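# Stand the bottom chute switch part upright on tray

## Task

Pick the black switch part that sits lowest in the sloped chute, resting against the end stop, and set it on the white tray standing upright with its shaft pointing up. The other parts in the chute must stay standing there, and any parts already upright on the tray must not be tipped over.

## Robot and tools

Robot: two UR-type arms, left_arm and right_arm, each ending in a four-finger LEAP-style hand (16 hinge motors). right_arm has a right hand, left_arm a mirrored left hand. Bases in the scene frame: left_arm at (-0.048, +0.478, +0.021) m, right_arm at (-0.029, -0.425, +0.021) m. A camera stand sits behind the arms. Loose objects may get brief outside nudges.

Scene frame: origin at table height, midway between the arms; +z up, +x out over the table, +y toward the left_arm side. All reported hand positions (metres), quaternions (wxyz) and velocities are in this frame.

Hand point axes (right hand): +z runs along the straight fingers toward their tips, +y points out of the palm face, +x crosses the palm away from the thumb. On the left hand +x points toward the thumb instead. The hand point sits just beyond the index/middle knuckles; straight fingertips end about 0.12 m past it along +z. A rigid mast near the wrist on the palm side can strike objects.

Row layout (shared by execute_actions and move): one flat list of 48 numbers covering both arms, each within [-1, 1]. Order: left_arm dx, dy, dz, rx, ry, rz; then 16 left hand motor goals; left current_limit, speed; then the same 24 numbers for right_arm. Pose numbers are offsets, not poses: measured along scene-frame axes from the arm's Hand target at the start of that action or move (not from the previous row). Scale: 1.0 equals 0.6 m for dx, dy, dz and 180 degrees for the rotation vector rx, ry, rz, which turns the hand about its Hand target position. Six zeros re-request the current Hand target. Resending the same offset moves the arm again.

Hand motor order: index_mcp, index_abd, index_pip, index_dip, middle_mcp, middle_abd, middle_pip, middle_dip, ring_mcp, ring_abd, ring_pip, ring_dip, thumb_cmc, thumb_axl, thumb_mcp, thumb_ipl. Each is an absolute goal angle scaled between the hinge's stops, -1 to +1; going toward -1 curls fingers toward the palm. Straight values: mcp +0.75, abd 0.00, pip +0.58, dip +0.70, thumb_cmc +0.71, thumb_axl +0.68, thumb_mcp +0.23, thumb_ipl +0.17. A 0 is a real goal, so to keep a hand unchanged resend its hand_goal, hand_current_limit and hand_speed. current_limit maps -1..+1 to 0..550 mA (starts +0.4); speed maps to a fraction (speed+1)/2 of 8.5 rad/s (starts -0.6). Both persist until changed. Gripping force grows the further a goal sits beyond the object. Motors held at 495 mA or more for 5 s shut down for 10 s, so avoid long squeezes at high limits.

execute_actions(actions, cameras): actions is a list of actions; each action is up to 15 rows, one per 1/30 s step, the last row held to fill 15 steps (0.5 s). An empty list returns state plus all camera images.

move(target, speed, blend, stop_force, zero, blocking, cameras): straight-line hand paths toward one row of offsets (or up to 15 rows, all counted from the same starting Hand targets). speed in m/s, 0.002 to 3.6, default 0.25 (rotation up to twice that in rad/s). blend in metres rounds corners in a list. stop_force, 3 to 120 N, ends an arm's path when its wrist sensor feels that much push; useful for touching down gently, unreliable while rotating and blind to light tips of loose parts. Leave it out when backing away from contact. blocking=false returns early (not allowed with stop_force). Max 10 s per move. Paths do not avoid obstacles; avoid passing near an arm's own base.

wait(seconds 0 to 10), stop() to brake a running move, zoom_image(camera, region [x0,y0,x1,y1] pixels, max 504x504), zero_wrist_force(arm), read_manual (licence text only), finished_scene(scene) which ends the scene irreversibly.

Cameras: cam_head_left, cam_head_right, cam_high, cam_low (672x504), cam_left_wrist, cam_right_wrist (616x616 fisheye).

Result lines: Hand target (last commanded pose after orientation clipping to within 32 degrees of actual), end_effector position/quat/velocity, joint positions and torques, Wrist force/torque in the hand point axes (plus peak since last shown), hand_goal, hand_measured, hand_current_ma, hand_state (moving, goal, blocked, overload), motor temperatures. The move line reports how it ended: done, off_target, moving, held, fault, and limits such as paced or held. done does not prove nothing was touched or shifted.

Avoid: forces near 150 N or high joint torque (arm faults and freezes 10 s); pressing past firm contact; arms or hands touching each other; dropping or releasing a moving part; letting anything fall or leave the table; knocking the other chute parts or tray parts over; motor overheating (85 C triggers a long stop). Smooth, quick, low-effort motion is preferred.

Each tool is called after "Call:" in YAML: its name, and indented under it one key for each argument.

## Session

Call:
execute_actions:
  actions: []

Scene clock: 0.00 s.
left_arm: end_effector_position=(+0.7382, -0.0248, +0.2008) hand_goal=(+0.754, +0.000, +0.576, +0.696, +0.754, +0.000, +0.576, +0.696, +0.754, +0.000, +0.576, +0.696, +0.714, +0.678, +0.226, +0.168) hand_measured=(+0.754, +0.000, +0.576, +0.696, +0.754, +0.000, +0.576, +0.696, +0.754, +0.000, +0.576, +0.696, +0.714, +0.678, +0.226, +0.168) hand_current_ma=(+0, +0, +0, +0, +0, +0, +0, +0, +0, +0, +0, +0, +0, +0, +0, +0) hand_state=(goal, goal, goal, goal, goal, goal, goal, goal, goal, goal, goal, goal, goal, goal, goal, goal) hand_current_limit=0.40 hand_speed=-0.60 end_effector_quat_wxyz=(+0.003, +0.927, +0.374, +0.020) | right_arm: end_effector_position=(+0.8841, -0.4244, +0.3051) hand_goal=(+0.754, +0.000, +0.576, +0.696, +0.754, +0.000, +0.576, +0.696, +0.754, +0.000, +0.576, +0.696, +0.714, +0.678, +0.226, +0.168) hand_measured=(+0.754, +0.000, +0.576, +0.696, +0.754, +0.000, +0.576, +0.696, +0.754, +0.000, +0.576, +0.696, +0.714, +0.678, +0.226, +0.168) hand_current_ma=(+0, +0, +0, +0, +0, +0, +0, +0, +0, +0, +0, +0, +0, +0, +0, +0) hand_state=(goal, goal, goal, goal, goal, goal, goal, goal, goal, goal, goal, goal, goal, goal, goal, goal) hand_current_limit=0.40 hand_speed=-0.60 end_effector_quat_wxyz=(+0.129, +0.959, +0.067, +0.242)
Joint positions: left_arm=[2.71 -2.488 -0.698 -1.495 1.596 0.385] | right_arm=[0.018 -0.65 0.658 -2.094 -1.789 1.376]
Joint velocities: within noise
Joint torques (N m): no reading
Motor temperatures (°C): left_arm=[36 41 35 37 40 41] | right_arm=[32 37 34 34 42 43]
Wrist force (N): no reading
Wrist torque (N m): no reading
Wrist force, peak (N): no reading
Hand target: left_arm +0.7382, -0.0248, +0.2008; +0.003, +0.927, +0.374, +0.020 | right_arm +0.8841, -0.4244, +0.3051; +0.129, +0.959, +0.067, +0.242
camera_calibration:
cam_left_wrist: T_world_to_cam=[[-0.992982, -0.0894003, -0.0774236, 0.72123], [-0.11809, 0.713782, 0.69034, -0.0751556], [-0.00645304, 0.694638, -0.71933, 0.294825], [0, 0, 0, 1]] pos_world=[0.709196, -0.0866739, 0.3198]
cam_right_wrist: T_world_to_cam=[[-0.658626, -0.731966, -0.174463, 0.361063], [-0.739493, 0.586754, 0.329954, 0.749958], [-0.139148, 0.34633, -0.927735, 0.677219], [0, 0, 0, 1]] pos_world=[0.886628, -0.410297, 0.443821]

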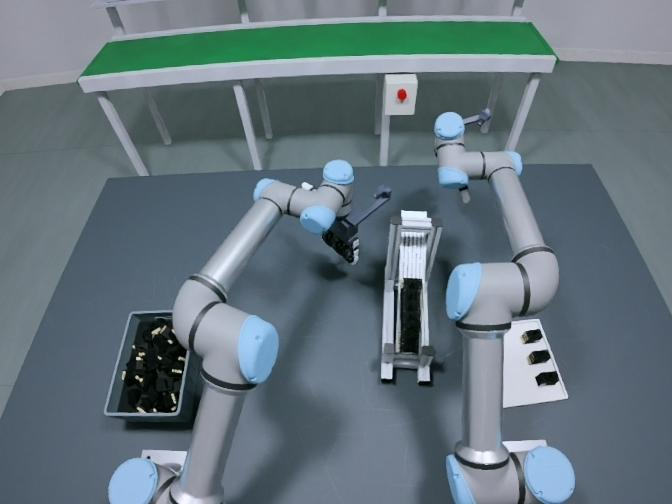

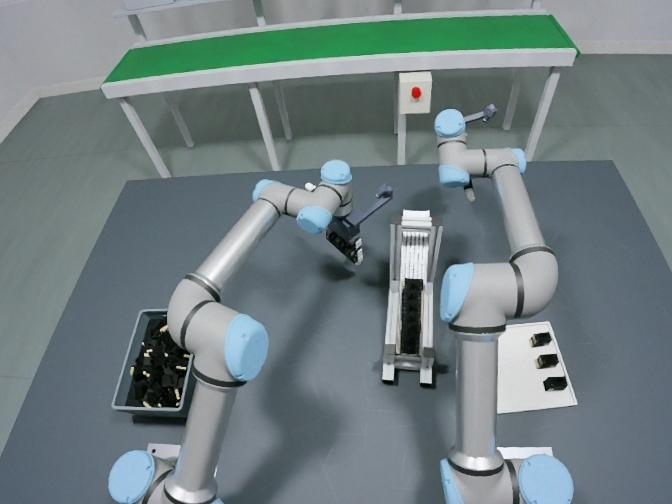

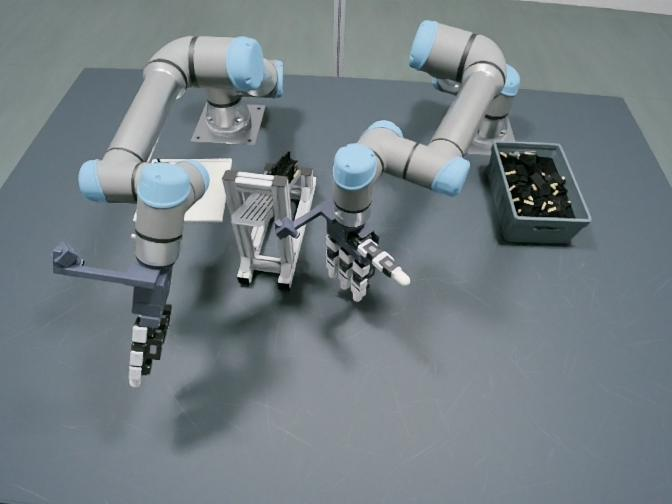

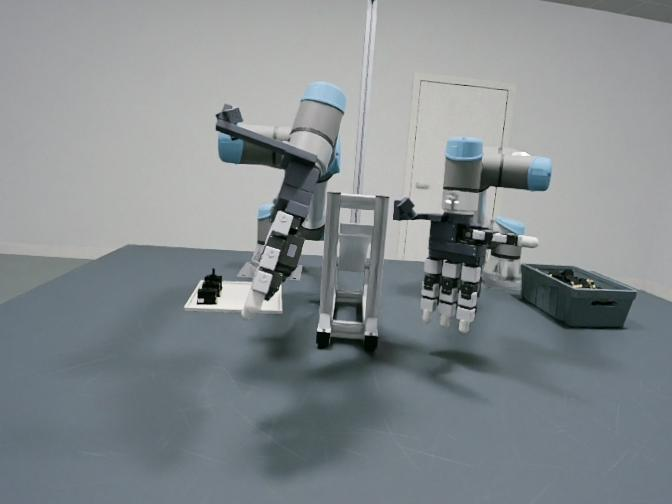

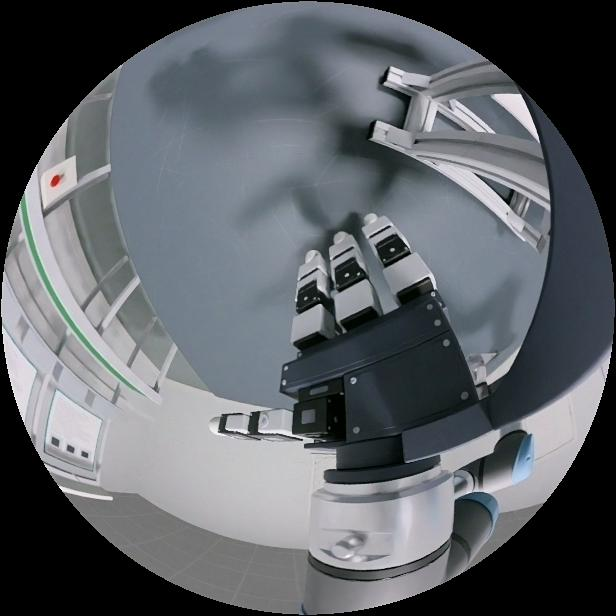

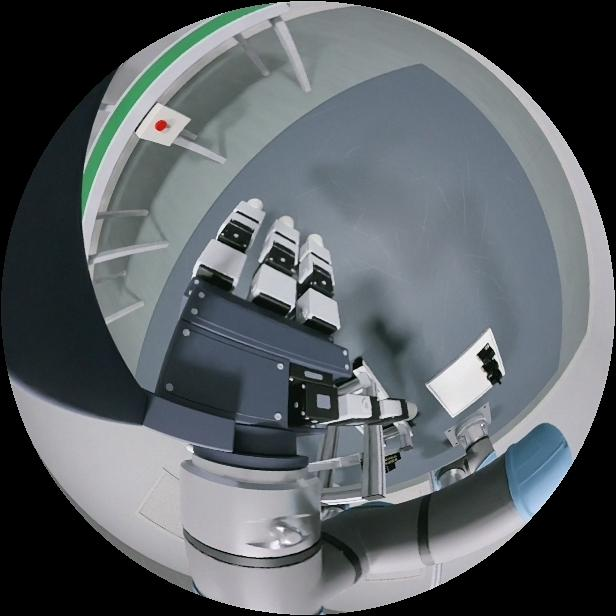

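Call:
zoom_image:
  camera: "cam_head_left"
  region: [360, 190, 580, 420]

Call:
zoom_image:
  camera: "cam_head_right"
  region: [360, 190, 580, 420]

Call:
zoom_image:
  camera: "cam_high"
  region: [200, 130, 330, 260]

Scaled by 2.191 from the camera's 672x504 image, which has a finer 960x720 frame.

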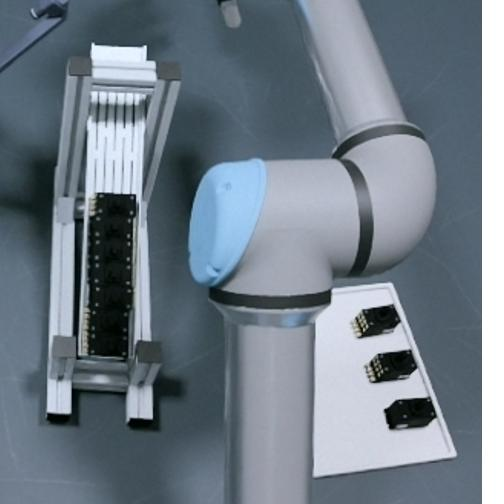

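Scaled by 2.191 from the camera's 672x504 image, which has a finer 960x720 frame.

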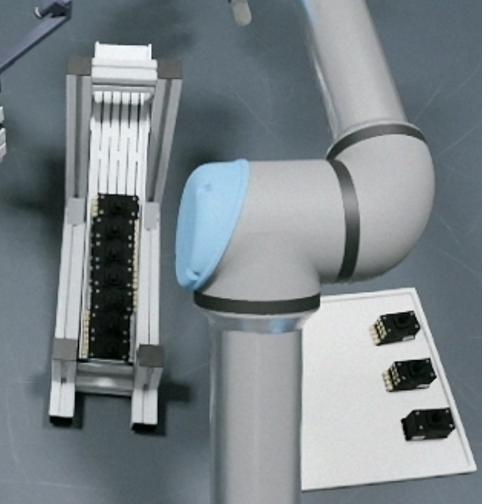

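Scaled by 3.877 from the camera's 672x504 image, which has a finer 960x720 frame.

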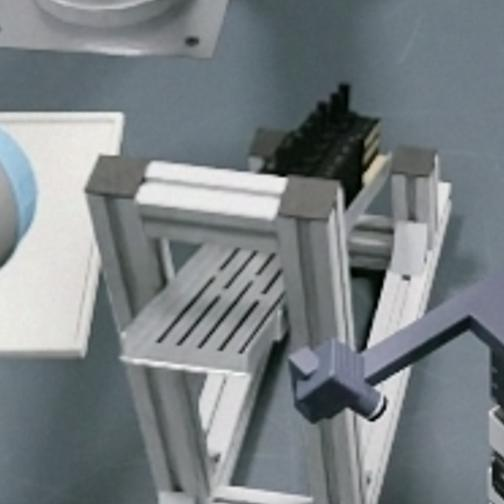

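Call:
move:
  target:
    - [0,0,0,0,0,0,0.754,0,0.576,0.696,0.754,0,0.576,0.696,0.754,0,0.576,0.696,0.714,0.678,0.226,0.168,0.4,-0.6,-0.4735,-0.0927,0.1915,0.133,0.0045,0.0535,0.753,0,-0.299,0.188,1.0,0,0.576,0.696,1.0,0,0.576,0.696,-0.5,0.677,-0.0225,0.0054,0.4,-0.3]
    - [0,0,0,0,0,0,0.754,0,0.576,0.696,0.754,0,0.576,0.696,0.754,0,0.576,0.696,0.714,0.678,0.226,0.168,0.4,-0.6,-0.8068,0.124,0.1915,0.266,0.009,0.107,0.753,0,-0.299,0.188,1.0,0,0.576,0.696,1.0,0,0.576,0.696,-0.5,0.677,-0.0225,0.0054,0.4,-0.3]
  speed: 0.35
  blend: [0.06, 0]
  cameras: ["cam_high","cam_head_left"]

Scene clock: 57.93 s.
left_arm: end_effector_position=(+0.7382, -0.0248, +0.2008) hand_goal=(+0.754, +0.000, +0.576, +0.696, +0.754, +0.000, +0.576, +0.696, +0.754, +0.000, +0.576, +0.696, +0.714, +0.678, +0.226, +0.168) hand_measured=(+0.754, +0.000, +0.576, +0.696, +0.754, +0.000, +0.576, +0.696, +0.754, +0.000, +0.576, +0.696, +0.714, +0.678, +0.224, +0.168) hand_current_ma=(+0, +0, +0, +0, +0, +0, +0, +0, +0, +0, +0, +0, +0, +0, -1, +0) hand_state=(goal, goal, goal, goal, goal, goal, goal, goal, goal, goal, goal, goal, goal, goal, goal, goal) hand_current_limit=0.40 hand_speed=-0.60 end_effector_quat_wxyz=(+0.003, +0.927, +0.374, +0.020) | right_arm: end_effector_position=(+0.4001, -0.3500, +0.4201) hand_goal=(+0.754, +0.000, -0.298, +0.188, +1.000, +0.000, +0.576, +0.696, +1.000, +0.000, +0.576, +0.696, -0.500, +0.678, -0.022, +0.006) hand_measured=(+0.752, +0.000, -0.294, +0.192, +0.994, +0.000, +0.576, +0.696, +0.994, +0.000, +0.576, +0.696, -0.490, +0.678, -0.024, +0.008) hand_current_ma=(-1, +0, +2, +2, -5, +0, +0, +0, -4, +0, +0, +0, +9, +0, -1, +1) hand_state=(goal, goal, goal, goal, goal, goal, goal, goal, goal, goal, goal, goal, goal, goal, goal, goal) hand_current_limit=0.40 hand_speed=-0.30 end_effector_quat_wxyz=(-0.311, +0.908, +0.120, +0.253)
Joint positions: left_arm=[2.71 -2.488 -0.698 -1.495 1.596 0.385] | right_arm=[-0.408 -2.028 1.893 -1.572 -0.754 0.942]
Joint torques (N m): left_arm=[0.88 56.35 24.46 2.9 0.17 -0.1] | right_arm=[6.4 -12.78 -11.95 -0.45 2.58 -0.67]
Wrist force (N): left_arm=[-0.3 -0.1 0.0] | right_arm=[-0.2 0.5 -0.9]
Wrist torque (N m): left_arm=[-0.01 0.05 -0.02] | right_arm=[0.26 0.03 -0.08]
Wrist force, peak (N): left_arm=[-0.2 -0.5 -0.1] | right_arm=[1.7 -1.3 1.9]
Hand target: left_arm +0.7382, -0.0248, +0.2008; +0.003, +0.927, +0.374, +0.020 | right_arm +0.4000, -0.3500, +0.4200; -0.311, +0.908, +0.120, +0.253
Off the commanded pose: left_arm 0.000 m, 0 deg | right_arm 0.000 m, 0 deg.
move: done
Images, in order (width x height): cam_head_left 672x504, cam_high 672x504.

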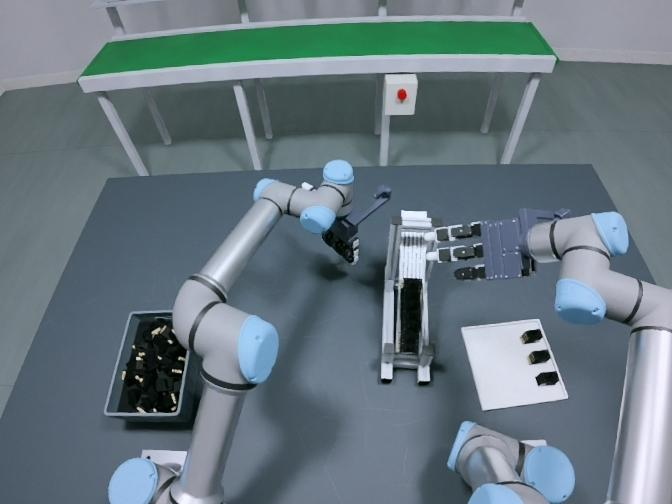

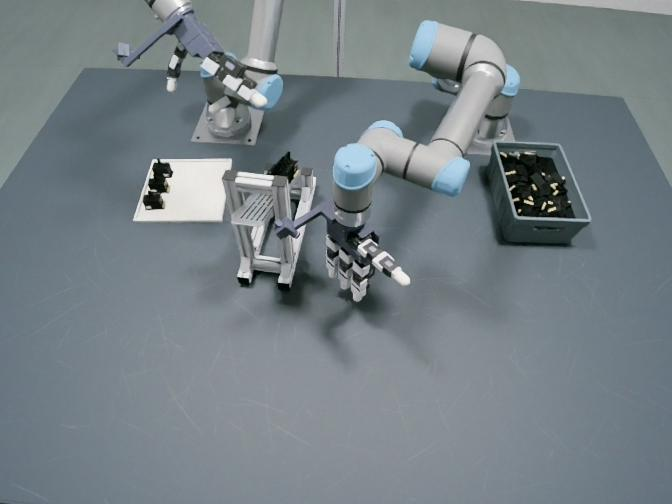

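Call:
move:
  target:
    - [0,0,0,0,0,0,0.754,0,0.576,0.696,0.754,0,0.576,0.696,0.754,0,0.576,0.696,0.714,0.678,0.226,0.168,0.4,-0.6,-0.1917,0.32,-0.2,0.133,0.0045,0.0537,0.753,0,-0.299,0.188,1.0,0,0.576,0.696,1.0,0,0.576,0.696,-0.5,0.677,-0.0225,0.0054,0.4,-0.3]
    - [0,0,0,0,0,0,0.754,0,0.576,0.696,0.754,0,0.576,0.696,0.754,0,0.576,0.696,0.714,0.678,0.226,0.168,0.4,-0.6,-0.1802,0.3225,-0.325,0.133,0.0045,0.0537,0.753,0,-0.299,0.188,1.0,0,0.576,0.696,1.0,0,0.576,0.696,-0.5,0.677,-0.0225,0.0054,0.4,-0.3]
  speed: [0.3,0.12]
  blend: [0.02, 0]
  cameras: ["cam_high","cam_right_wrist","cam_head_left"]

Call:
zoom_image:
  camera: "cam_right_wrist"
  region: [360, 90, 560, 290]

Call:
zoom_image:
  camera: "cam_right_wrist"
  region: [390, 140, 500, 250]

Call:
zoom_image:
  camera: "cam_high"
  region: [230, 90, 350, 210]

Scene clock: 67.93 s.
left_arm: end_effector_position=(+0.7382, -0.0248, +0.2008) hand_goal=(+0.754, +0.000, +0.576, +0.696, +0.754, +0.000, +0.576, +0.696, +0.754, +0.000, +0.576, +0.696, +0.714, +0.678, +0.226, +0.168) hand_measured=(+0.754, +0.000, +0.576, +0.696, +0.754, +0.000, +0.576, +0.696, +0.754, +0.000, +0.576, +0.696, +0.714, +0.678, +0.224, +0.168) hand_current_ma=(+0, +0, +0, +0, +0, +0, +0, +0, +0, +0, +0, +0, +0, +0, -1, +0) hand_state=(goal, goal, goal, goal, goal, goal, goal, goal, goal, goal, goal, goal, goal, goal, goal, goal) hand_current_limit=0.40 hand_speed=-0.60 end_effector_quat_wxyz=(+0.003, +0.927, +0.374, +0.020) | right_arm: end_effector_position=(+0.2919, -0.1564, +0.2249) hand_goal=(+0.754, +0.000, -0.298, +0.188, +1.000, +0.000, +0.576, +0.696, +1.000, +0.000, +0.576, +0.696, -0.500, +0.678, -0.022, +0.006) hand_measured=(+0.750, +0.000, -0.296, +0.190, +0.992, +0.000, +0.576, +0.696, +0.994, +0.000, +0.576, +0.696, -0.492, +0.678, -0.024, +0.008) hand_current_ma=(-3, +0, +1, +2, -7, +0, +0, +0, -6, +0, +0, +0, +6, +0, -1, +1) hand_state=(goal, goal, goal, goal, goal, goal, goal, goal, goal, goal, goal, goal, goal, goal, goal, goal) hand_current_limit=0.40 hand_speed=-0.30 end_effector_quat_wxyz=(-0.514, +0.812, +0.139, +0.239)
Joint positions: left_arm=[2.71 -2.488 -0.698 -1.495 1.596 0.385] | right_arm=[-0.135 -2.081 2.611 -2.392 -0.383 1.279]
Joint torques (N m): left_arm=[0.79 56.1 24.93 2.96 0.29 -0.12] | right_arm=[-6.4 -1.65 -27.67 -1.13 2.38 -2.04]
Wrist force (N): left_arm=[-0.2 -0.1 0.0] | right_arm=[-0.4 1.0 -1.1]
Wrist torque (N m): left_arm=[-0.01 0.01 -0.01] | right_arm=[0.35 0.05 -0.06]
Wrist force, peak (N): left_arm=[-0.4 -0.2 -0.4] | right_arm=[1.2 1.2 -2.0]
Hand target: left_arm +0.7382, -0.0248, +0.2008; +0.003, +0.927, +0.374, +0.020 | right_arm +0.2919, -0.1565, +0.2250; -0.514, +0.812, +0.139, +0.239
Off the commanded pose: left_arm 0.000 m, 0 deg | right_arm 0.000 m, 0 deg.
move: done
camera_calibration:
cam_right_wrist: T_world_to_cam=[[-0.389027, -0.258447, -0.88423, 0.308108], [-0.758906, -0.454206, 0.466647, -0.00672221], [-0.522226, 0.852586, -0.0194385, 0.41442], [0, 0, 0, 1]] pos_world=[0.331182, -0.276752, 0.283631]
Images, in order (width x height): cam_head_left 672x504, cam_high 672x504, cam_right_wrist 616x616.

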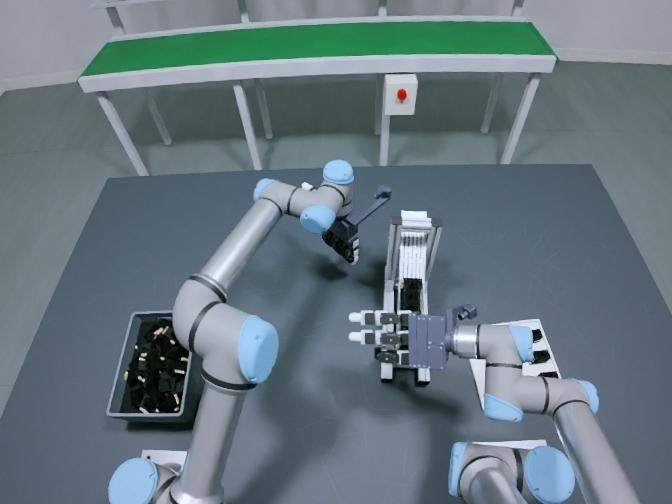

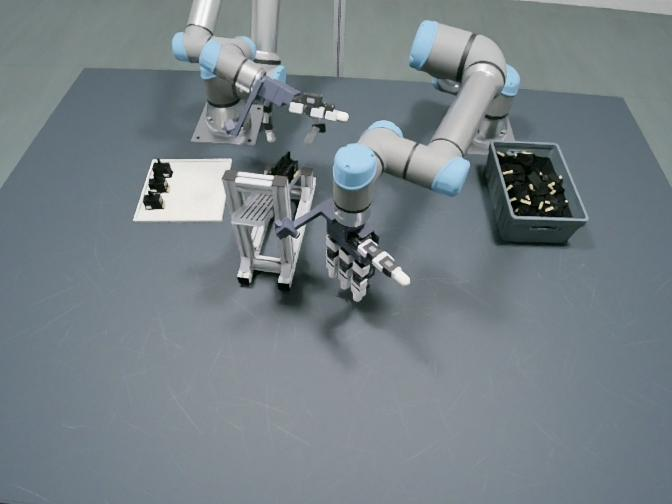

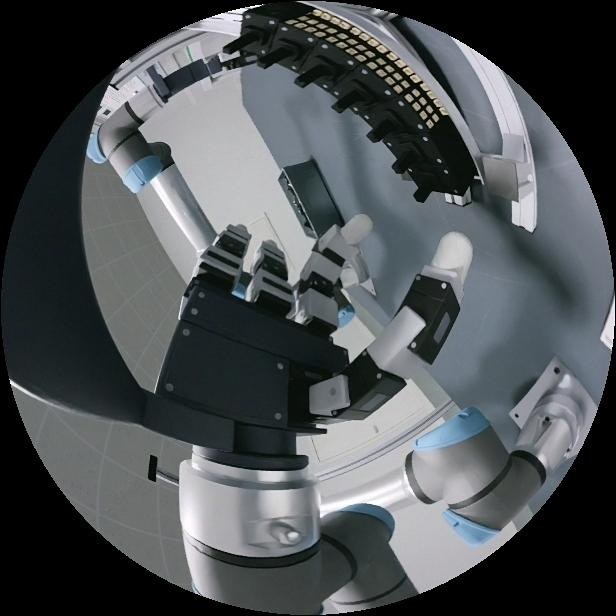

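Scaled by 2.520 from the camera's 616x616 image, which has a finer 880x880 frame.

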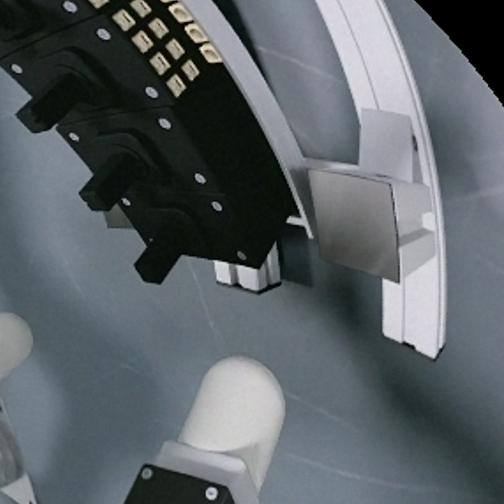

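Scaled by 4.582 from the camera's 616x616 image, which has a finer 880x880 frame.

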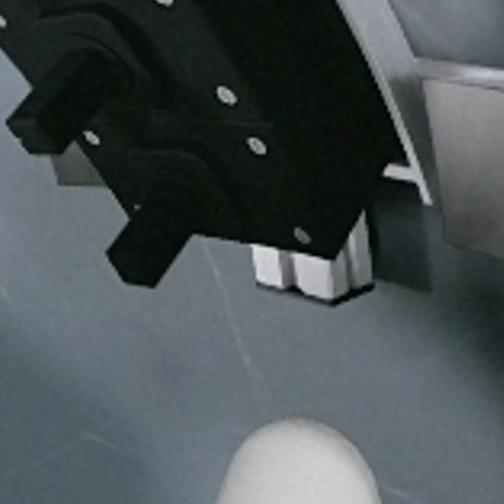

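Scaled by 4.200 from the camera's 672x504 image, which has a finer 960x720 frame.

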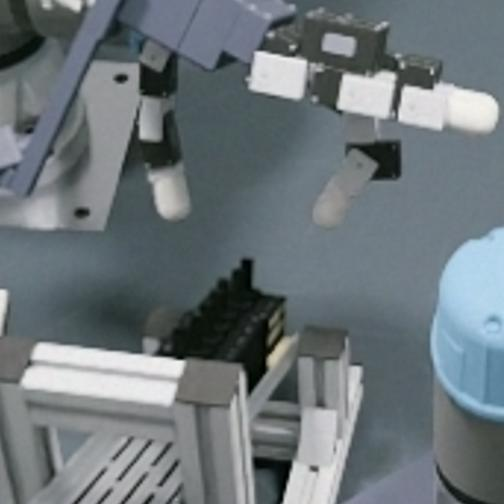

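Call:
move:
  target: [0,0,0,0,0,0,0.754,0,0.576,0.696,0.754,0,0.576,0.696,0.754,0,0.576,0.696,0.714,0.678,0.226,0.168,0.4,-0.6,0.0343,0.0077,-0.069,0,0,0,0.753,0,-0.299,0.188,1.0,0,0.576,0.696,1.0,0,0.576,0.696,-0.5,0.677,-0.0225,0.0054,0.4,-0.3]
  speed: 0.1
  cameras: ["cam_high","cam_right_wrist"]

Call:
zoom_image:
  camera: "cam_right_wrist"
  region: [340, 120, 500, 280]

Call:
zoom_image:
  camera: "cam_high"
  region: [240, 90, 330, 180]

Scene clock: 81.33 s.
left_arm: end_effector_position=(+0.7382, -0.0248, +0.2008) hand_goal=(+0.754, +0.000, +0.576, +0.696, +0.754, +0.000, +0.576, +0.696, +0.754, +0.000, +0.576, +0.696, +0.714, +0.678, +0.226, +0.168) hand_measured=(+0.754, +0.000, +0.576, +0.696, +0.754, +0.000, +0.576, +0.696, +0.754, +0.000, +0.576, +0.696, +0.714, +0.678, +0.224, +0.168) hand_current_ma=(+0, +0, +0, +0, +0, +0, +0, +0, +0, +0, +0, +0, +0, +0, -1, +0) hand_state=(goal, goal, goal, goal, goal, goal, goal, goal, goal, goal, goal, goal, goal, goal, goal, goal) hand_current_limit=0.40 hand_speed=-0.60 end_effector_quat_wxyz=(+0.003, +0.927, +0.374, +0.020) | right_arm: end_effector_position=(+0.3124, -0.1518, +0.1835) hand_goal=(+0.754, +0.000, -0.298, +0.188, +1.000, +0.000, +0.576, +0.696, +1.000, +0.000, +0.576, +0.696, -0.500, +0.678, -0.022, +0.006) hand_measured=(+0.750, +0.000, -0.296, +0.190, +0.992, +0.000, +0.576, +0.696, +0.994, +0.000, +0.576, +0.696, -0.492, +0.678, -0.024, +0.008) hand_current_ma=(-3, +0, +1, +2, -7, +0, +0, +0, -6, +0, +0, +0, +6, +0, -1, +1) hand_state=(goal, goal, goal, goal, goal, goal, goal, goal, goal, goal, goal, goal, goal, goal, goal, goal) hand_current_limit=0.40 hand_speed=-0.30 end_effector_quat_wxyz=(-0.514, +0.812, +0.139, +0.239)
Joint positions: left_arm=[2.71 -2.488 -0.698 -1.495 1.596 0.385] | right_arm=[-0.104 -1.837 2.652 -2.749 -0.393 1.356]
Joint torques (N m): left_arm=[0.94 56.76 25.1 3.05 0.41 -0.2] | right_arm=[-7.07 0.61 -9.41 -2.49 2.76 -1.75]
Wrist force (N): left_arm=[-0.1 -0.2 0.2] | right_arm=[-0.3 1.3 -0.9]
Wrist torque (N m): left_arm=[-0.04 0.01 -0.01] | right_arm=[0.37 0.04 -0.02]
Wrist force, peak (N): left_arm=[-0.6 0.1 -0.1] | right_arm=[-0.8 1.9 -0.6]
Hand target: left_arm +0.7382, -0.0248, +0.2008; +0.003, +0.927, +0.374, +0.020 | right_arm +0.3125, -0.1518, +0.1836; -0.514, +0.812, +0.139, +0.239
Off the commanded pose: left_arm 0.000 m, 0 deg | right_arm 0.000 m, 0 deg.
move: done
camera_calibration:
cam_right_wrist: T_world_to_cam=[[-0.388948, -0.258401, -0.884279, 0.280815], [-0.758947, -0.454231, 0.466555, 0.0303482], [-0.522225, 0.852586, -0.0194402, 0.420368], [0, 0, 0, 1]] pos_world=[0.351782, -0.272052, 0.242331]
Images, in order (width x height): cam_high 672x504, cam_right_wrist 616x616.

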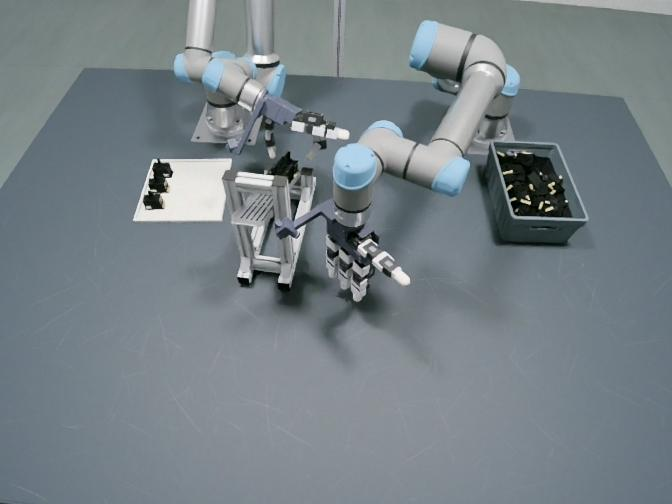

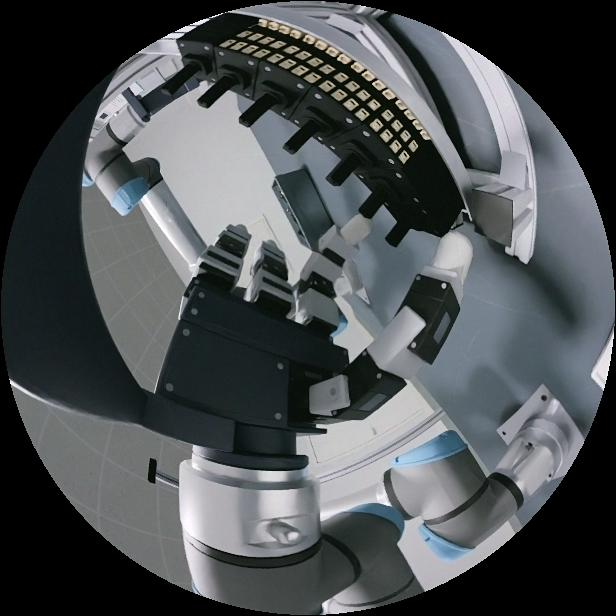

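Scaled by 3.150 from the camera's 616x616 image, which has a finer 880x880 frame.

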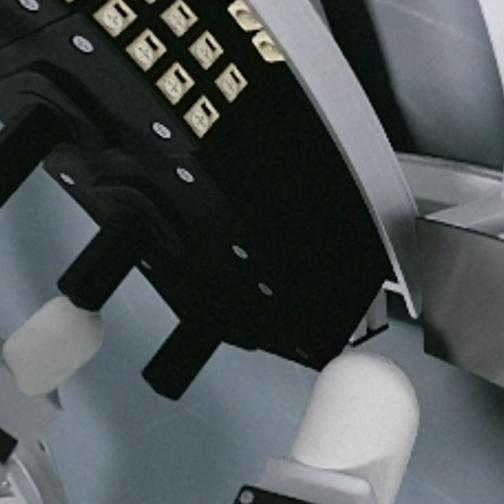

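Scaled by 5.600 from the camera's 672x504 image, which has a finer 960x720 frame.

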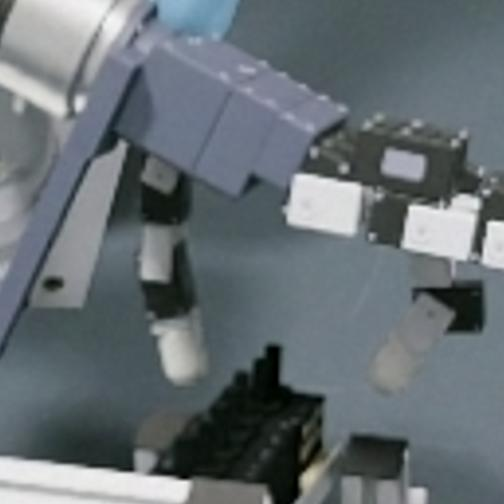

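Call:
move:
  target: [0,0,0,0,0,0,0.754,0,0.576,0.696,0.754,0,0.576,0.696,0.754,0,0.576,0.696,0.714,0.678,0.226,0.168,0.4,-0.6,0.0172,-0.0028,-0.0273,0,0,0,0.753,0,-0.299,0.188,1.0,0,0.576,0.696,1.0,0,0.576,0.696,-0.5,0.677,-0.0225,0.0054,0.4,-0.3]
  speed: 0.05
  stop_force: 8
  cameras: ["cam_right_wrist","cam_high"]

Call:
zoom_image:
  camera: "cam_right_wrist"
  region: [340, 150, 500, 310]

Call:
zoom_image:
  camera: "cam_high"
  region: [240, 90, 330, 180]

Scene clock: 91.20 s.
left_arm: end_effector_position=(+0.7382, -0.0248, +0.2008) hand_goal=(+0.754, +0.000, +0.576, +0.696, +0.754, +0.000, +0.576, +0.696, +0.754, +0.000, +0.576, +0.696, +0.714, +0.678, +0.226, +0.168) hand_measured=(+0.754, +0.000, +0.576, +0.696, +0.754, +0.000, +0.576, +0.696, +0.754, +0.000, +0.576, +0.696, +0.714, +0.678, +0.224, +0.168) hand_current_ma=(+0, +0, +0, +0, +0, +0, +0, +0, +0, +0, +0, +0, +0, +0, -1, +0) hand_state=(goal, goal, goal, goal, goal, goal, goal, goal, goal, goal, goal, goal, goal, goal, goal, goal) hand_current_limit=0.40 hand_speed=-0.60 end_effector_quat_wxyz=(+0.003, +0.927, +0.374, +0.020) | right_arm: end_effector_position=(+0.3228, -0.1535, +0.1672) hand_goal=(+0.754, +0.000, -0.298, +0.188, +1.000, +0.000, +0.576, +0.696, +1.000, +0.000, +0.576, +0.696, -0.500, +0.678, -0.022, +0.006) hand_measured=(+0.750, +0.000, -0.296, +0.190, +0.992, +0.000, +0.576, +0.696, +0.994, +0.000, +0.576, +0.696, -0.492, +0.678, -0.024, +0.008) hand_current_ma=(-3, +0, +1, +2, -7, +0, +0, +0, -6, +0, +0, +0, +6, +0, -1, +1) hand_state=(goal, goal, goal, goal, goal, goal, goal, goal, goal, goal, goal, goal, goal, goal, goal, goal) hand_current_limit=0.40 hand_speed=-0.30 end_effector_quat_wxyz=(-0.514, +0.812, +0.139, +0.239)
Joint positions: left_arm=[2.71 -2.488 -0.698 -1.495 1.596 0.385] | right_arm=[-0.106 -1.743 2.655 -2.842 -0.393 1.352]
Joint torques (N m): left_arm=[0.74 56.22 24.52 3.14 0.41 -0.16] | right_arm=[8.44 -12.44 -4.78 -0.33 0.46 -1.86]
Wrist force (N): left_arm=[-0.2 0.0 0.0] | right_arm=[-0.4 1.0 -1.0]
Wrist torque (N m): left_arm=[0.00 0.02 -0.01] | right_arm=[0.35 0.05 -0.10]
Wrist force, peak (N): left_arm=[-0.6 -0.1 0.2] | right_arm=[-0.7 1.4 -0.8]
Hand target: left_arm +0.7382, -0.0248, +0.2008; +0.003, +0.927, +0.374, +0.020 | right_arm +0.3228, -0.1535, +0.1672; -0.514, +0.812, +0.139, +0.239
Off the commanded pose: left_arm 0.000 m, 0 deg | right_arm 0.000 m, 0 deg.
move: done
camera_calibration:
cam_right_wrist: T_world_to_cam=[[-0.388902, -0.258328, -0.88432, 0.269866], [-0.759021, -0.454187, 0.466477, 0.0450558], [-0.522151, 0.852631, -0.0194422, 0.426949], [0, 0, 0, 1]] pos_world=[0.362082, -0.273853, 0.225932]
Images, in order (width x height): cam_high 672x504, cam_right_wrist 616x616.

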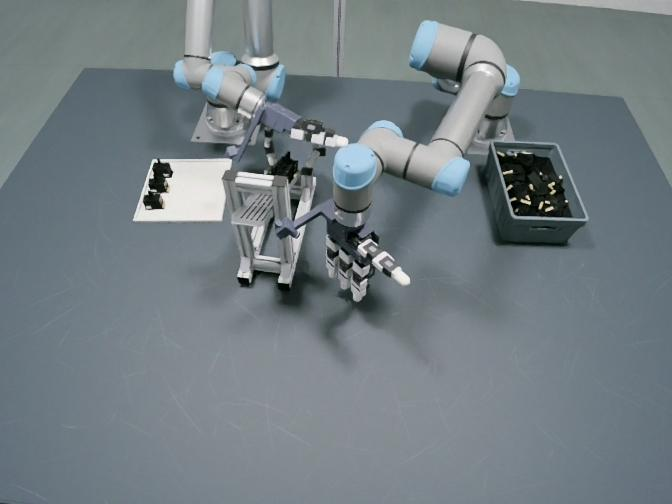

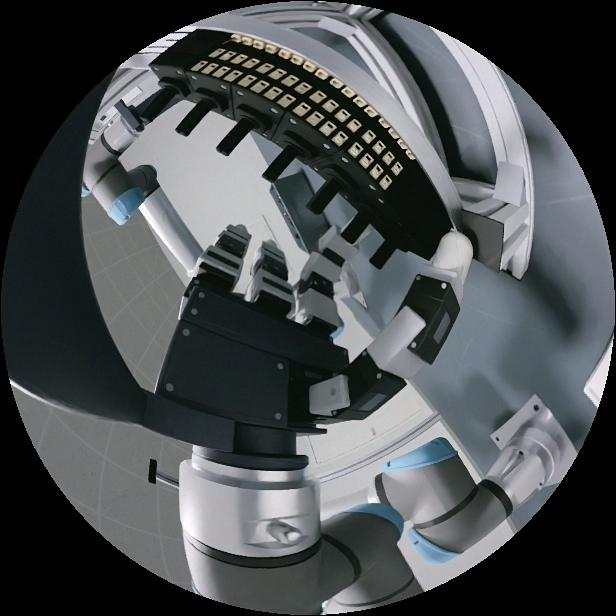

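Scaled by 3.150 from the camera's 616x616 image, which has a finer 880x880 frame.

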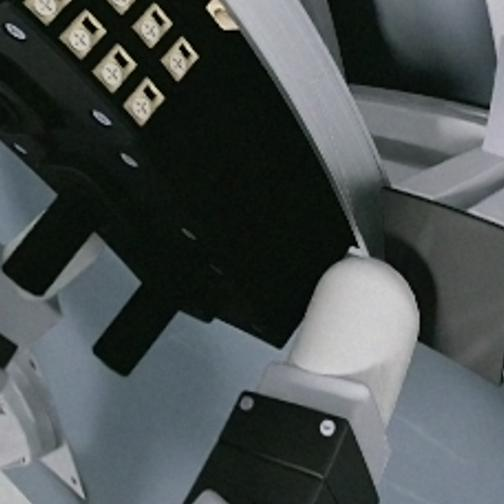

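Scaled by 5.600 from the camera's 672x504 image, which has a finer 960x720 frame.

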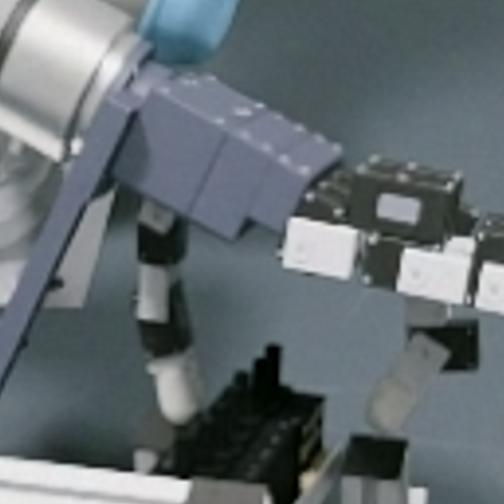

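Call:
execute_actions:
  actions:
    - [[0,0,0,0,0,0,0.754,0,0.576,0.696,0.754,0,0.576,0.696,0.754,0,0.576,0.696,0.714,0.678,0.226,0.168,0.4,-0.6,0,0,0,0,0,0,0.616,0,-0.343,0.188,1.0,0,0.576,0.696,1.0,0,0.576,0.696,-0.5,0.677,-0.1124,0.0054,0.0,-0.8]]
    - [[0,0,0,0,0,0,0.754,0,0.576,0.696,0.754,0,0.576,0.696,0.754,0,0.576,0.696,0.714,0.678,0.226,0.168,0.4,-0.6,0,0,0,0,0,0,0.616,0,-0.44,0.188,1.0,0,0.576,0.696,1.0,0,0.576,0.696,-0.5,0.677,-0.1124,0.0054,0.0,-0.8]]
  cameras: ["cam_right_wrist"]

Call:
zoom_image:
  camera: "cam_right_wrist"
  region: [340, 150, 500, 310]

Scene clock: 99.73 s.
left_arm: end_effector_position=(+0.7382, -0.0248, +0.2008) hand_goal=(+0.754, +0.000, +0.576, +0.696, +0.754, +0.000, +0.576, +0.696, +0.754, +0.000, +0.576, +0.696, +0.714, +0.678, +0.226, +0.168) hand_measured=(+0.754, +0.000, +0.576, +0.696, +0.754, +0.000, +0.576, +0.696, +0.754, +0.000, +0.576, +0.696, +0.714, +0.678, +0.224, +0.168) hand_current_ma=(+0, +0, +0, +0, +0, +0, +0, +0, +0, +0, +0, +0, +0, +0, -1, +0) hand_state=(goal, goal, goal, goal, goal, goal, goal, goal, goal, goal, goal, goal, goal, goal, goal, goal) hand_current_limit=0.40 hand_speed=-0.60 end_effector_quat_wxyz=(+0.003, +0.927, +0.374, +0.020) | right_arm: end_effector_position=(+0.3228, -0.1535, +0.1672) hand_goal=(+0.616, +0.000, -0.440, +0.188, +1.000, +0.000, +0.576, +0.696, +1.000, +0.000, +0.576, +0.696, -0.500, +0.678, -0.112, +0.006) hand_measured=(+0.626, +0.000, -0.400, +0.196, +0.992, +0.000, +0.576, +0.696, +0.994, +0.000, +0.576, +0.696, -0.492, +0.678, -0.096, +0.010) hand_current_ma=(+10, +0, +74, +8, -7, +0, +0, +0, -6, +0, +0, +0, +6, +0, +26, +4) hand_state=(goal, goal, blocked, goal, goal, goal, goal, goal, goal, goal, goal, goal, goal, goal, goal, goal) hand_current_limit=0.00 hand_speed=-0.80 end_effector_quat_wxyz=(-0.514, +0.812, +0.139, +0.239)
Joint positions: left_arm=[2.71 -2.488 -0.698 -1.495 1.596 0.385] | right_arm=[-0.106 -1.743 2.655 -2.842 -0.393 1.352]
Joint torques (N m): left_arm=[1.22 56.5 24.97 3.13 0.52 -0.17] | right_arm=[8.09 -15.56 -17.87 -0.46 0.69 -1.95]
Wrist force (N): left_arm=[-0.3 0.0 -0.1] | right_arm=[-0.1 1.1 -1.8]
Wrist torque (N m): left_arm=[0.02 0.03 -0.02] | right_arm=[0.31 0.05 -0.09]
Wrist force, peak (N): left_arm=[-0.2 -0.5 0.0] | right_arm=[-0.7 1.4 -1.9]
Hand target: left_arm +0.7382, -0.0248, +0.2008; +0.003, +0.927, +0.374, +0.020 | right_arm +0.3228, -0.1535, +0.1672; -0.514, +0.812, +0.139, +0.239
Off the commanded pose: left_arm 0.000 m, 0 deg | right_arm 0.000 m, 0 deg.
camera_calibration:
cam_right_wrist: T_world_to_cam=[[-0.388902, -0.258328, -0.88432, 0.269866], [-0.759021, -0.454187, 0.466477, 0.0450558], [-0.522151, 0.852631, -0.0194422, 0.426949], [0, 0, 0, 1]] pos_world=[0.362082, -0.273853, 0.225932]
Images, in order (width x height): cam_right_wrist 616x616.

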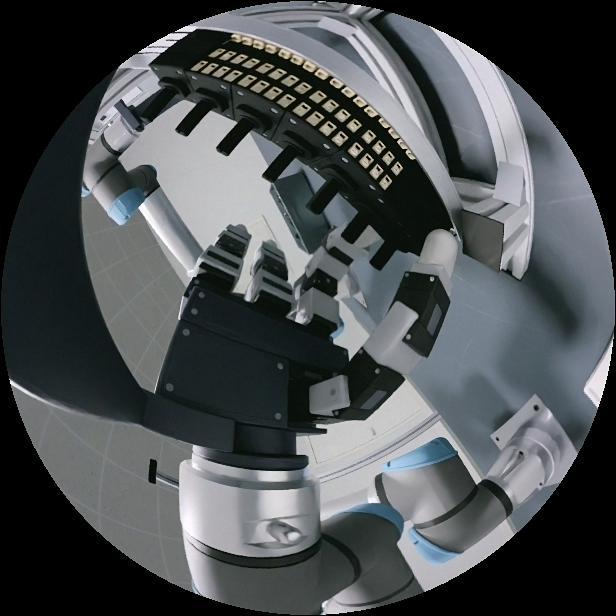

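Scaled by 3.150 from the camera's 616x616 image, which has a finer 880x880 frame.

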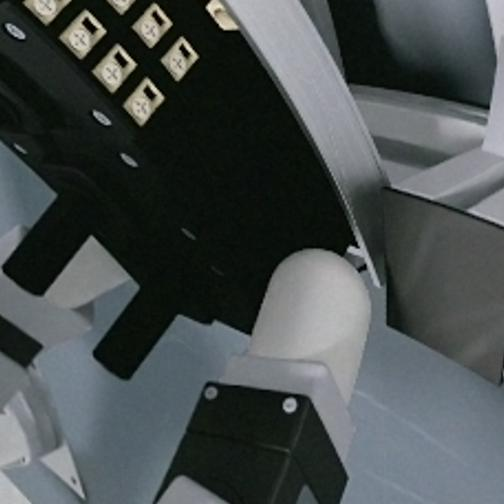

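Call:
move:
  target: [0,0,0,0,0,0,0.754,0,0.576,0.696,0.754,0,0.576,0.696,0.754,0,0.576,0.696,0.714,0.678,0.226,0.168,0.4,-0.6,0,0,0,0,0,0,0.50,0,-0.50,0.158,1.0,0,0.576,0.696,1.0,0,0.576,0.696,-0.5,0.677,-0.224,-0.053,0.3,-0.8]
  cameras: ["cam_right_wrist","cam_high"]

Scene clock: 111.00 s.
left_arm: end_effector_position=(+0.7382, -0.0248, +0.2008) hand_goal=(+0.754, +0.000, +0.576, +0.696, +0.754, +0.000, +0.576, +0.696, +0.754, +0.000, +0.576, +0.696, +0.714, +0.678, +0.226, +0.168) hand_measured=(+0.754, +0.000, +0.576, +0.696, +0.754, +0.000, +0.576, +0.696, +0.754, +0.000, +0.576, +0.696, +0.714, +0.678, +0.224, +0.168) hand_current_ma=(+0, +0, +0, +0, +0, +0, +0, +0, +0, +0, +0, +0, +0, +0, -1, +0) hand_state=(goal, goal, goal, goal, goal, goal, goal, goal, goal, goal, goal, goal, goal, goal, goal, goal) hand_current_limit=0.40 hand_speed=-0.60 end_effector_quat_wxyz=(+0.003, +0.927, +0.374, +0.020) | right_arm: end_effector_position=(+0.3228, -0.1535, +0.1672) hand_goal=(+0.500, +0.000, -0.500, +0.158, +1.000, +0.000, +0.576, +0.696, +1.000, +0.000, +0.576, +0.696, -0.500, +0.678, -0.224, -0.052) hand_measured=(+0.626, +0.000, -0.414, +0.194, +0.992, +0.000, +0.576, +0.696, +0.994, +0.000, +0.576, +0.696, -0.492, +0.678, -0.096, +0.002) hand_current_ma=(+358, +0, +229, +64, -7, +0, +0, +0, -6, +0, +0, +0, +6, +0, +358, +178) hand_state=(blocked, goal, blocked, blocked, goal, goal, goal, goal, goal, goal, goal, goal, goal, goal, blocked, blocked) hand_current_limit=0.30 hand_speed=-0.80 end_effector_quat_wxyz=(-0.514, +0.812, +0.139, +0.239)
Joint positions: left_arm=[2.71 -2.488 -0.698 -1.495 1.596 0.385] | right_arm=[-0.106 -1.743 2.655 -2.842 -0.393 1.352]
Joint torques (N m): left_arm=[1.36 56.09 24.72 3.23 0.54 -0.17] | right_arm=[7.83 -16.59 -23.02 -0.43 1 -1.85]
Wrist force (N): left_arm=[0.0 -0.1 -0.1] | right_arm=[0.3 1.4 -1.1]
Wrist torque (N m): left_arm=[0.00 0.00 0.01] | right_arm=[0.29 0.03 -0.09]
Wrist force, peak (N): left_arm=[-0.5 0.0 -0.2] | right_arm=[0.2 1.7 -1.3]
Hand target: left_arm +0.7382, -0.0248, +0.2008; +0.003, +0.927, +0.374, +0.020 | right_arm +0.3228, -0.1535, +0.1672; -0.514, +0.812, +0.139, +0.239
Off the commanded pose: left_arm 0.000 m, 0 deg | right_arm 0.000 m, 0 deg.
move: done
camera_calibration:
cam_right_wrist: T_world_to_cam=[[-0.388902, -0.258328, -0.88432, 0.269905], [-0.759021, -0.454187, 0.466477, 0.0451317], [-0.522151, 0.852631, -0.0194422, 0.427002], [0, 0, 0, 1]] pos_world=[0.362182, -0.273853, 0.225932]
Images, in order (width x height): cam_high 672x504, cam_right_wrist 616x616.

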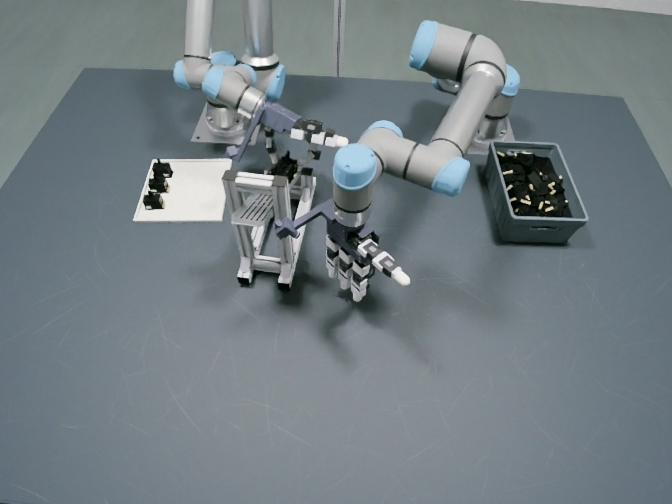

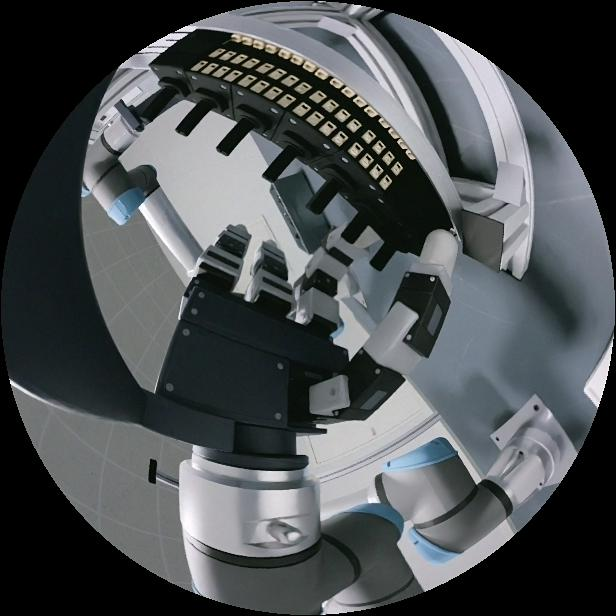

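Call:
move:
  target: [0,0,0,0,0,0,0.754,0,0.576,0.696,0.754,0,0.576,0.696,0.754,0,0.576,0.696,0.714,0.678,0.226,0.168,0.4,-0.6,-0.0132,0.0003,0.0212,0,0,0,0.50,0,-0.50,0.158,1.0,0,0.576,0.696,1.0,0,0.576,0.696,-0.5,0.677,-0.224,-0.053,0.3,-0.8]
  speed: 0.05
  cameras: ["cam_right_wrist"]

Scene clock: 114.40 s.
left_arm: end_effector_position=(+0.7382, -0.0248, +0.2008) hand_goal=(+0.754, +0.000, +0.576, +0.696, +0.754, +0.000, +0.576, +0.696, +0.754, +0.000, +0.576, +0.696, +0.714, +0.678, +0.226, +0.168) hand_measured=(+0.754, +0.000, +0.576, +0.696, +0.754, +0.000, +0.576, +0.696, +0.754, +0.000, +0.576, +0.696, +0.714, +0.678, +0.224, +0.168) hand_current_ma=(+0, +0, +0, +0, +0, +0, +0, +0, +0, +0, +0, +0, +0, +0, -1, +0) hand_state=(goal, goal, goal, goal, goal, goal, goal, goal, goal, goal, goal, goal, goal, goal, goal, goal) hand_current_limit=0.40 hand_speed=-0.60 end_effector_quat_wxyz=(+0.003, +0.927, +0.374, +0.020) | right_arm: end_effector_position=(+0.3149, -0.1533, +0.1799) hand_goal=(+0.500, +0.000, -0.500, +0.158, +1.000, +0.000, +0.576, +0.696, +1.000, +0.000, +0.576, +0.696, -0.500, +0.678, -0.224, -0.052) hand_measured=(+0.626, -0.002, -0.414, +0.194, +0.992, +0.000, +0.576, +0.696, +0.994, +0.000, +0.576, +0.696, -0.494, +0.678, -0.096, +0.002) hand_current_ma=(+358, -1, +226, +64, -7, +0, +0, +0, -6, +0, +0, +0, +4, +0, +357, +178) hand_state=(blocked, goal, blocked, blocked, goal, goal, goal, goal, goal, goal, goal, goal, goal, goal, blocked, blocked) hand_current_limit=0.30 hand_speed=-0.80 end_effector_quat_wxyz=(-0.514, +0.812, +0.139, +0.239)
Joint positions: left_arm=[2.71 -2.488 -0.698 -1.495 1.596 0.385] | right_arm=[-0.109 -1.822 2.653 -2.754 -0.391 1.344]
Joint torques (N m): left_arm=[1.07 56.72 24.12 3.33 0.57 -0.23] | right_arm=[-5.45 1.88 -24.45 -4.53 2.39 -0.74]
Wrist force (N): left_arm=[-0.3 0.0 0.1] | right_arm=[0.1 0.9 -0.7]
Wrist torque (N m): left_arm=[-0.01 0.03 -0.01] | right_arm=[0.34 0.08 -0.01]
Wrist force, peak (N): left_arm=[-0.4 -0.2 0.1] | right_arm=[2.1 3.2 -0.2]
Hand target: left_arm +0.7382, -0.0248, +0.2008; +0.003, +0.927, +0.374, +0.020 | right_arm +0.3149, -0.1533, +0.1799; -0.514, +0.812, +0.139, +0.239
Off the commanded pose: left_arm 0.000 m, 0 deg | right_arm 0.000 m, 0 deg.
move: done
camera_calibration:
cam_right_wrist: T_world_to_cam=[[-0.388862, -0.258351, -0.884331, 0.278059], [-0.758992, -0.454259, 0.466455, 0.0332012], [-0.522224, 0.852587, -0.0194422, 0.422914], [0, 0, 0, 1]] pos_world=[0.354182, -0.273652, 0.238632]
Images, in order (width x height): cam_right_wrist 616x616.

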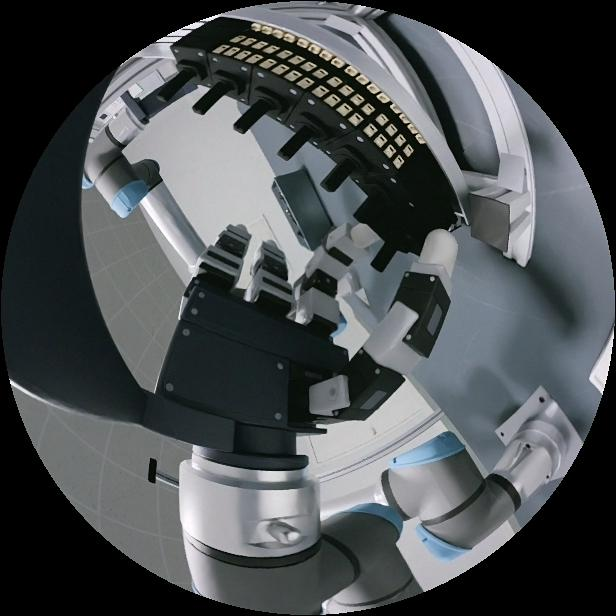

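Call:
move:
  target: [0,0,0,0,0,0,0.754,0,0.576,0.696,0.754,0,0.576,0.696,0.754,0,0.576,0.696,0.714,0.678,0.226,0.168,0.4,-0.6,-0.0353,0.0009,0.0566,0,0,0,0.50,0,-0.50,0.158,1.0,0,0.576,0.696,1.0,0,0.576,0.696,-0.5,0.677,-0.224,-0.053,0.3,-0.8]
  speed: 0.06
  cameras: ["cam_right_wrist","cam_high"]

Scene clock: 117.87 s.
left_arm: end_effector_position=(+0.7382, -0.0248, +0.2008) hand_goal=(+0.754, +0.000, +0.576, +0.696, +0.754, +0.000, +0.576, +0.696, +0.754, +0.000, +0.576, +0.696, +0.714, +0.678, +0.226, +0.168) hand_measured=(+0.754, +0.000, +0.576, +0.696, +0.754, +0.000, +0.576, +0.696, +0.754, +0.000, +0.576, +0.696, +0.714, +0.678, +0.224, +0.168) hand_current_ma=(+0, +0, +0, +0, +0, +0, +0, +0, +0, +0, +0, +0, +0, +0, -1, +0) hand_state=(goal, goal, goal, goal, goal, goal, goal, goal, goal, goal, goal, goal, goal, goal, goal, goal) hand_current_limit=0.40 hand_speed=-0.60 end_effector_quat_wxyz=(+0.003, +0.927, +0.374, +0.020) | right_arm: end_effector_position=(+0.2938, -0.1528, +0.2140) hand_goal=(+0.500, +0.000, -0.500, +0.158, +1.000, +0.000, +0.576, +0.696, +1.000, +0.000, +0.576, +0.696, -0.500, +0.678, -0.224, -0.052) hand_measured=(+0.626, +0.000, -0.414, +0.194, +0.992, +0.000, +0.576, +0.696, +0.994, +0.000, +0.576, +0.696, -0.490, +0.684, -0.096, +0.002) hand_current_ma=(+358, +0, +225, +64, -7, +0, +0, +0, -6, +0, +0, +0, +8, +6, +357, +178) hand_state=(blocked, goal, blocked, blocked, goal, goal, goal, goal, goal, goal, goal, goal, goal, goal, blocked, blocked) hand_current_limit=0.30 hand_speed=-0.80 end_effector_quat_wxyz=(-0.514, +0.812, +0.139, +0.239)
Joint positions: left_arm=[2.71 -2.488 -0.698 -1.495 1.596 0.385] | right_arm=[-0.118 -2.024 2.633 -2.51 -0.388 1.321]
Joint torques (N m): left_arm=[0.62 56.67 25.16 3.44 0.65 -0.12] | right_arm=[1.58 -2.1 -12.62 -4.78 2.06 1.87]
Wrist force (N): left_arm=[-0.2 -0.1 0.0] | right_arm=[-0.4 1.2 -0.9]
Wrist torque (N m): left_arm=[-0.01 0.03 -0.01] | right_arm=[0.33 0.02 -0.01]
Wrist force, peak (N): left_arm=[0.2 -0.4 0.4] | right_arm=[0.3 3.0 0.0]
Hand target: left_arm +0.7382, -0.0248, +0.2008; +0.003, +0.927, +0.374, +0.020 | right_arm +0.2937, -0.1528, +0.2139; -0.514, +0.812, +0.139, +0.239
Off the commanded pose: left_arm 0.000 m, 0 deg | right_arm 0.000 m, 0 deg.
move: done
camera_calibration:
cam_right_wrist: T_world_to_cam=[[-0.388527, -0.258361, -0.884475, 0.300103], [-0.759166, -0.454257, 0.466173, 0.00171857], [-0.52222, 0.852585, -0.0196475, 0.412238], [0, 0, 0, 1]] pos_world=[0.333182, -0.273152, 0.272732]
Images, in order (width x height): cam_high 672x504, cam_right_wrist 616x616.

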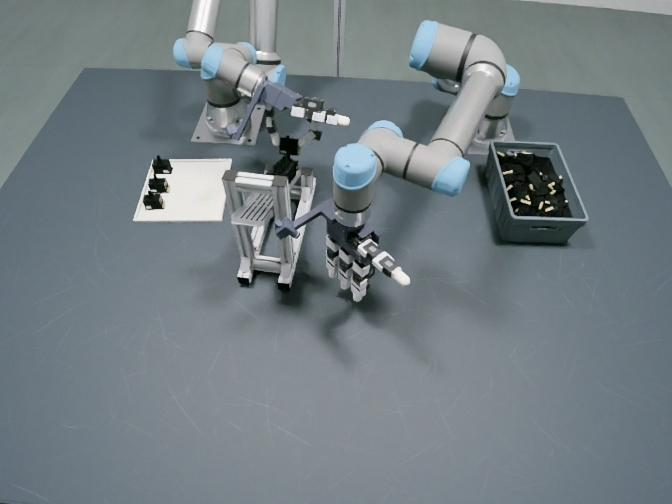

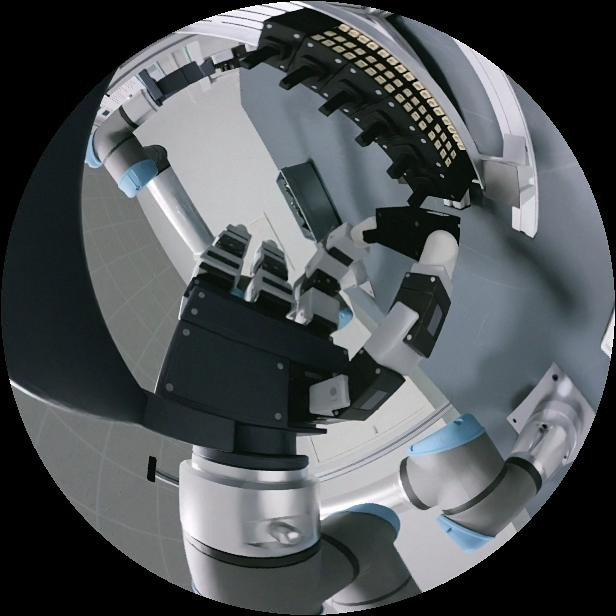

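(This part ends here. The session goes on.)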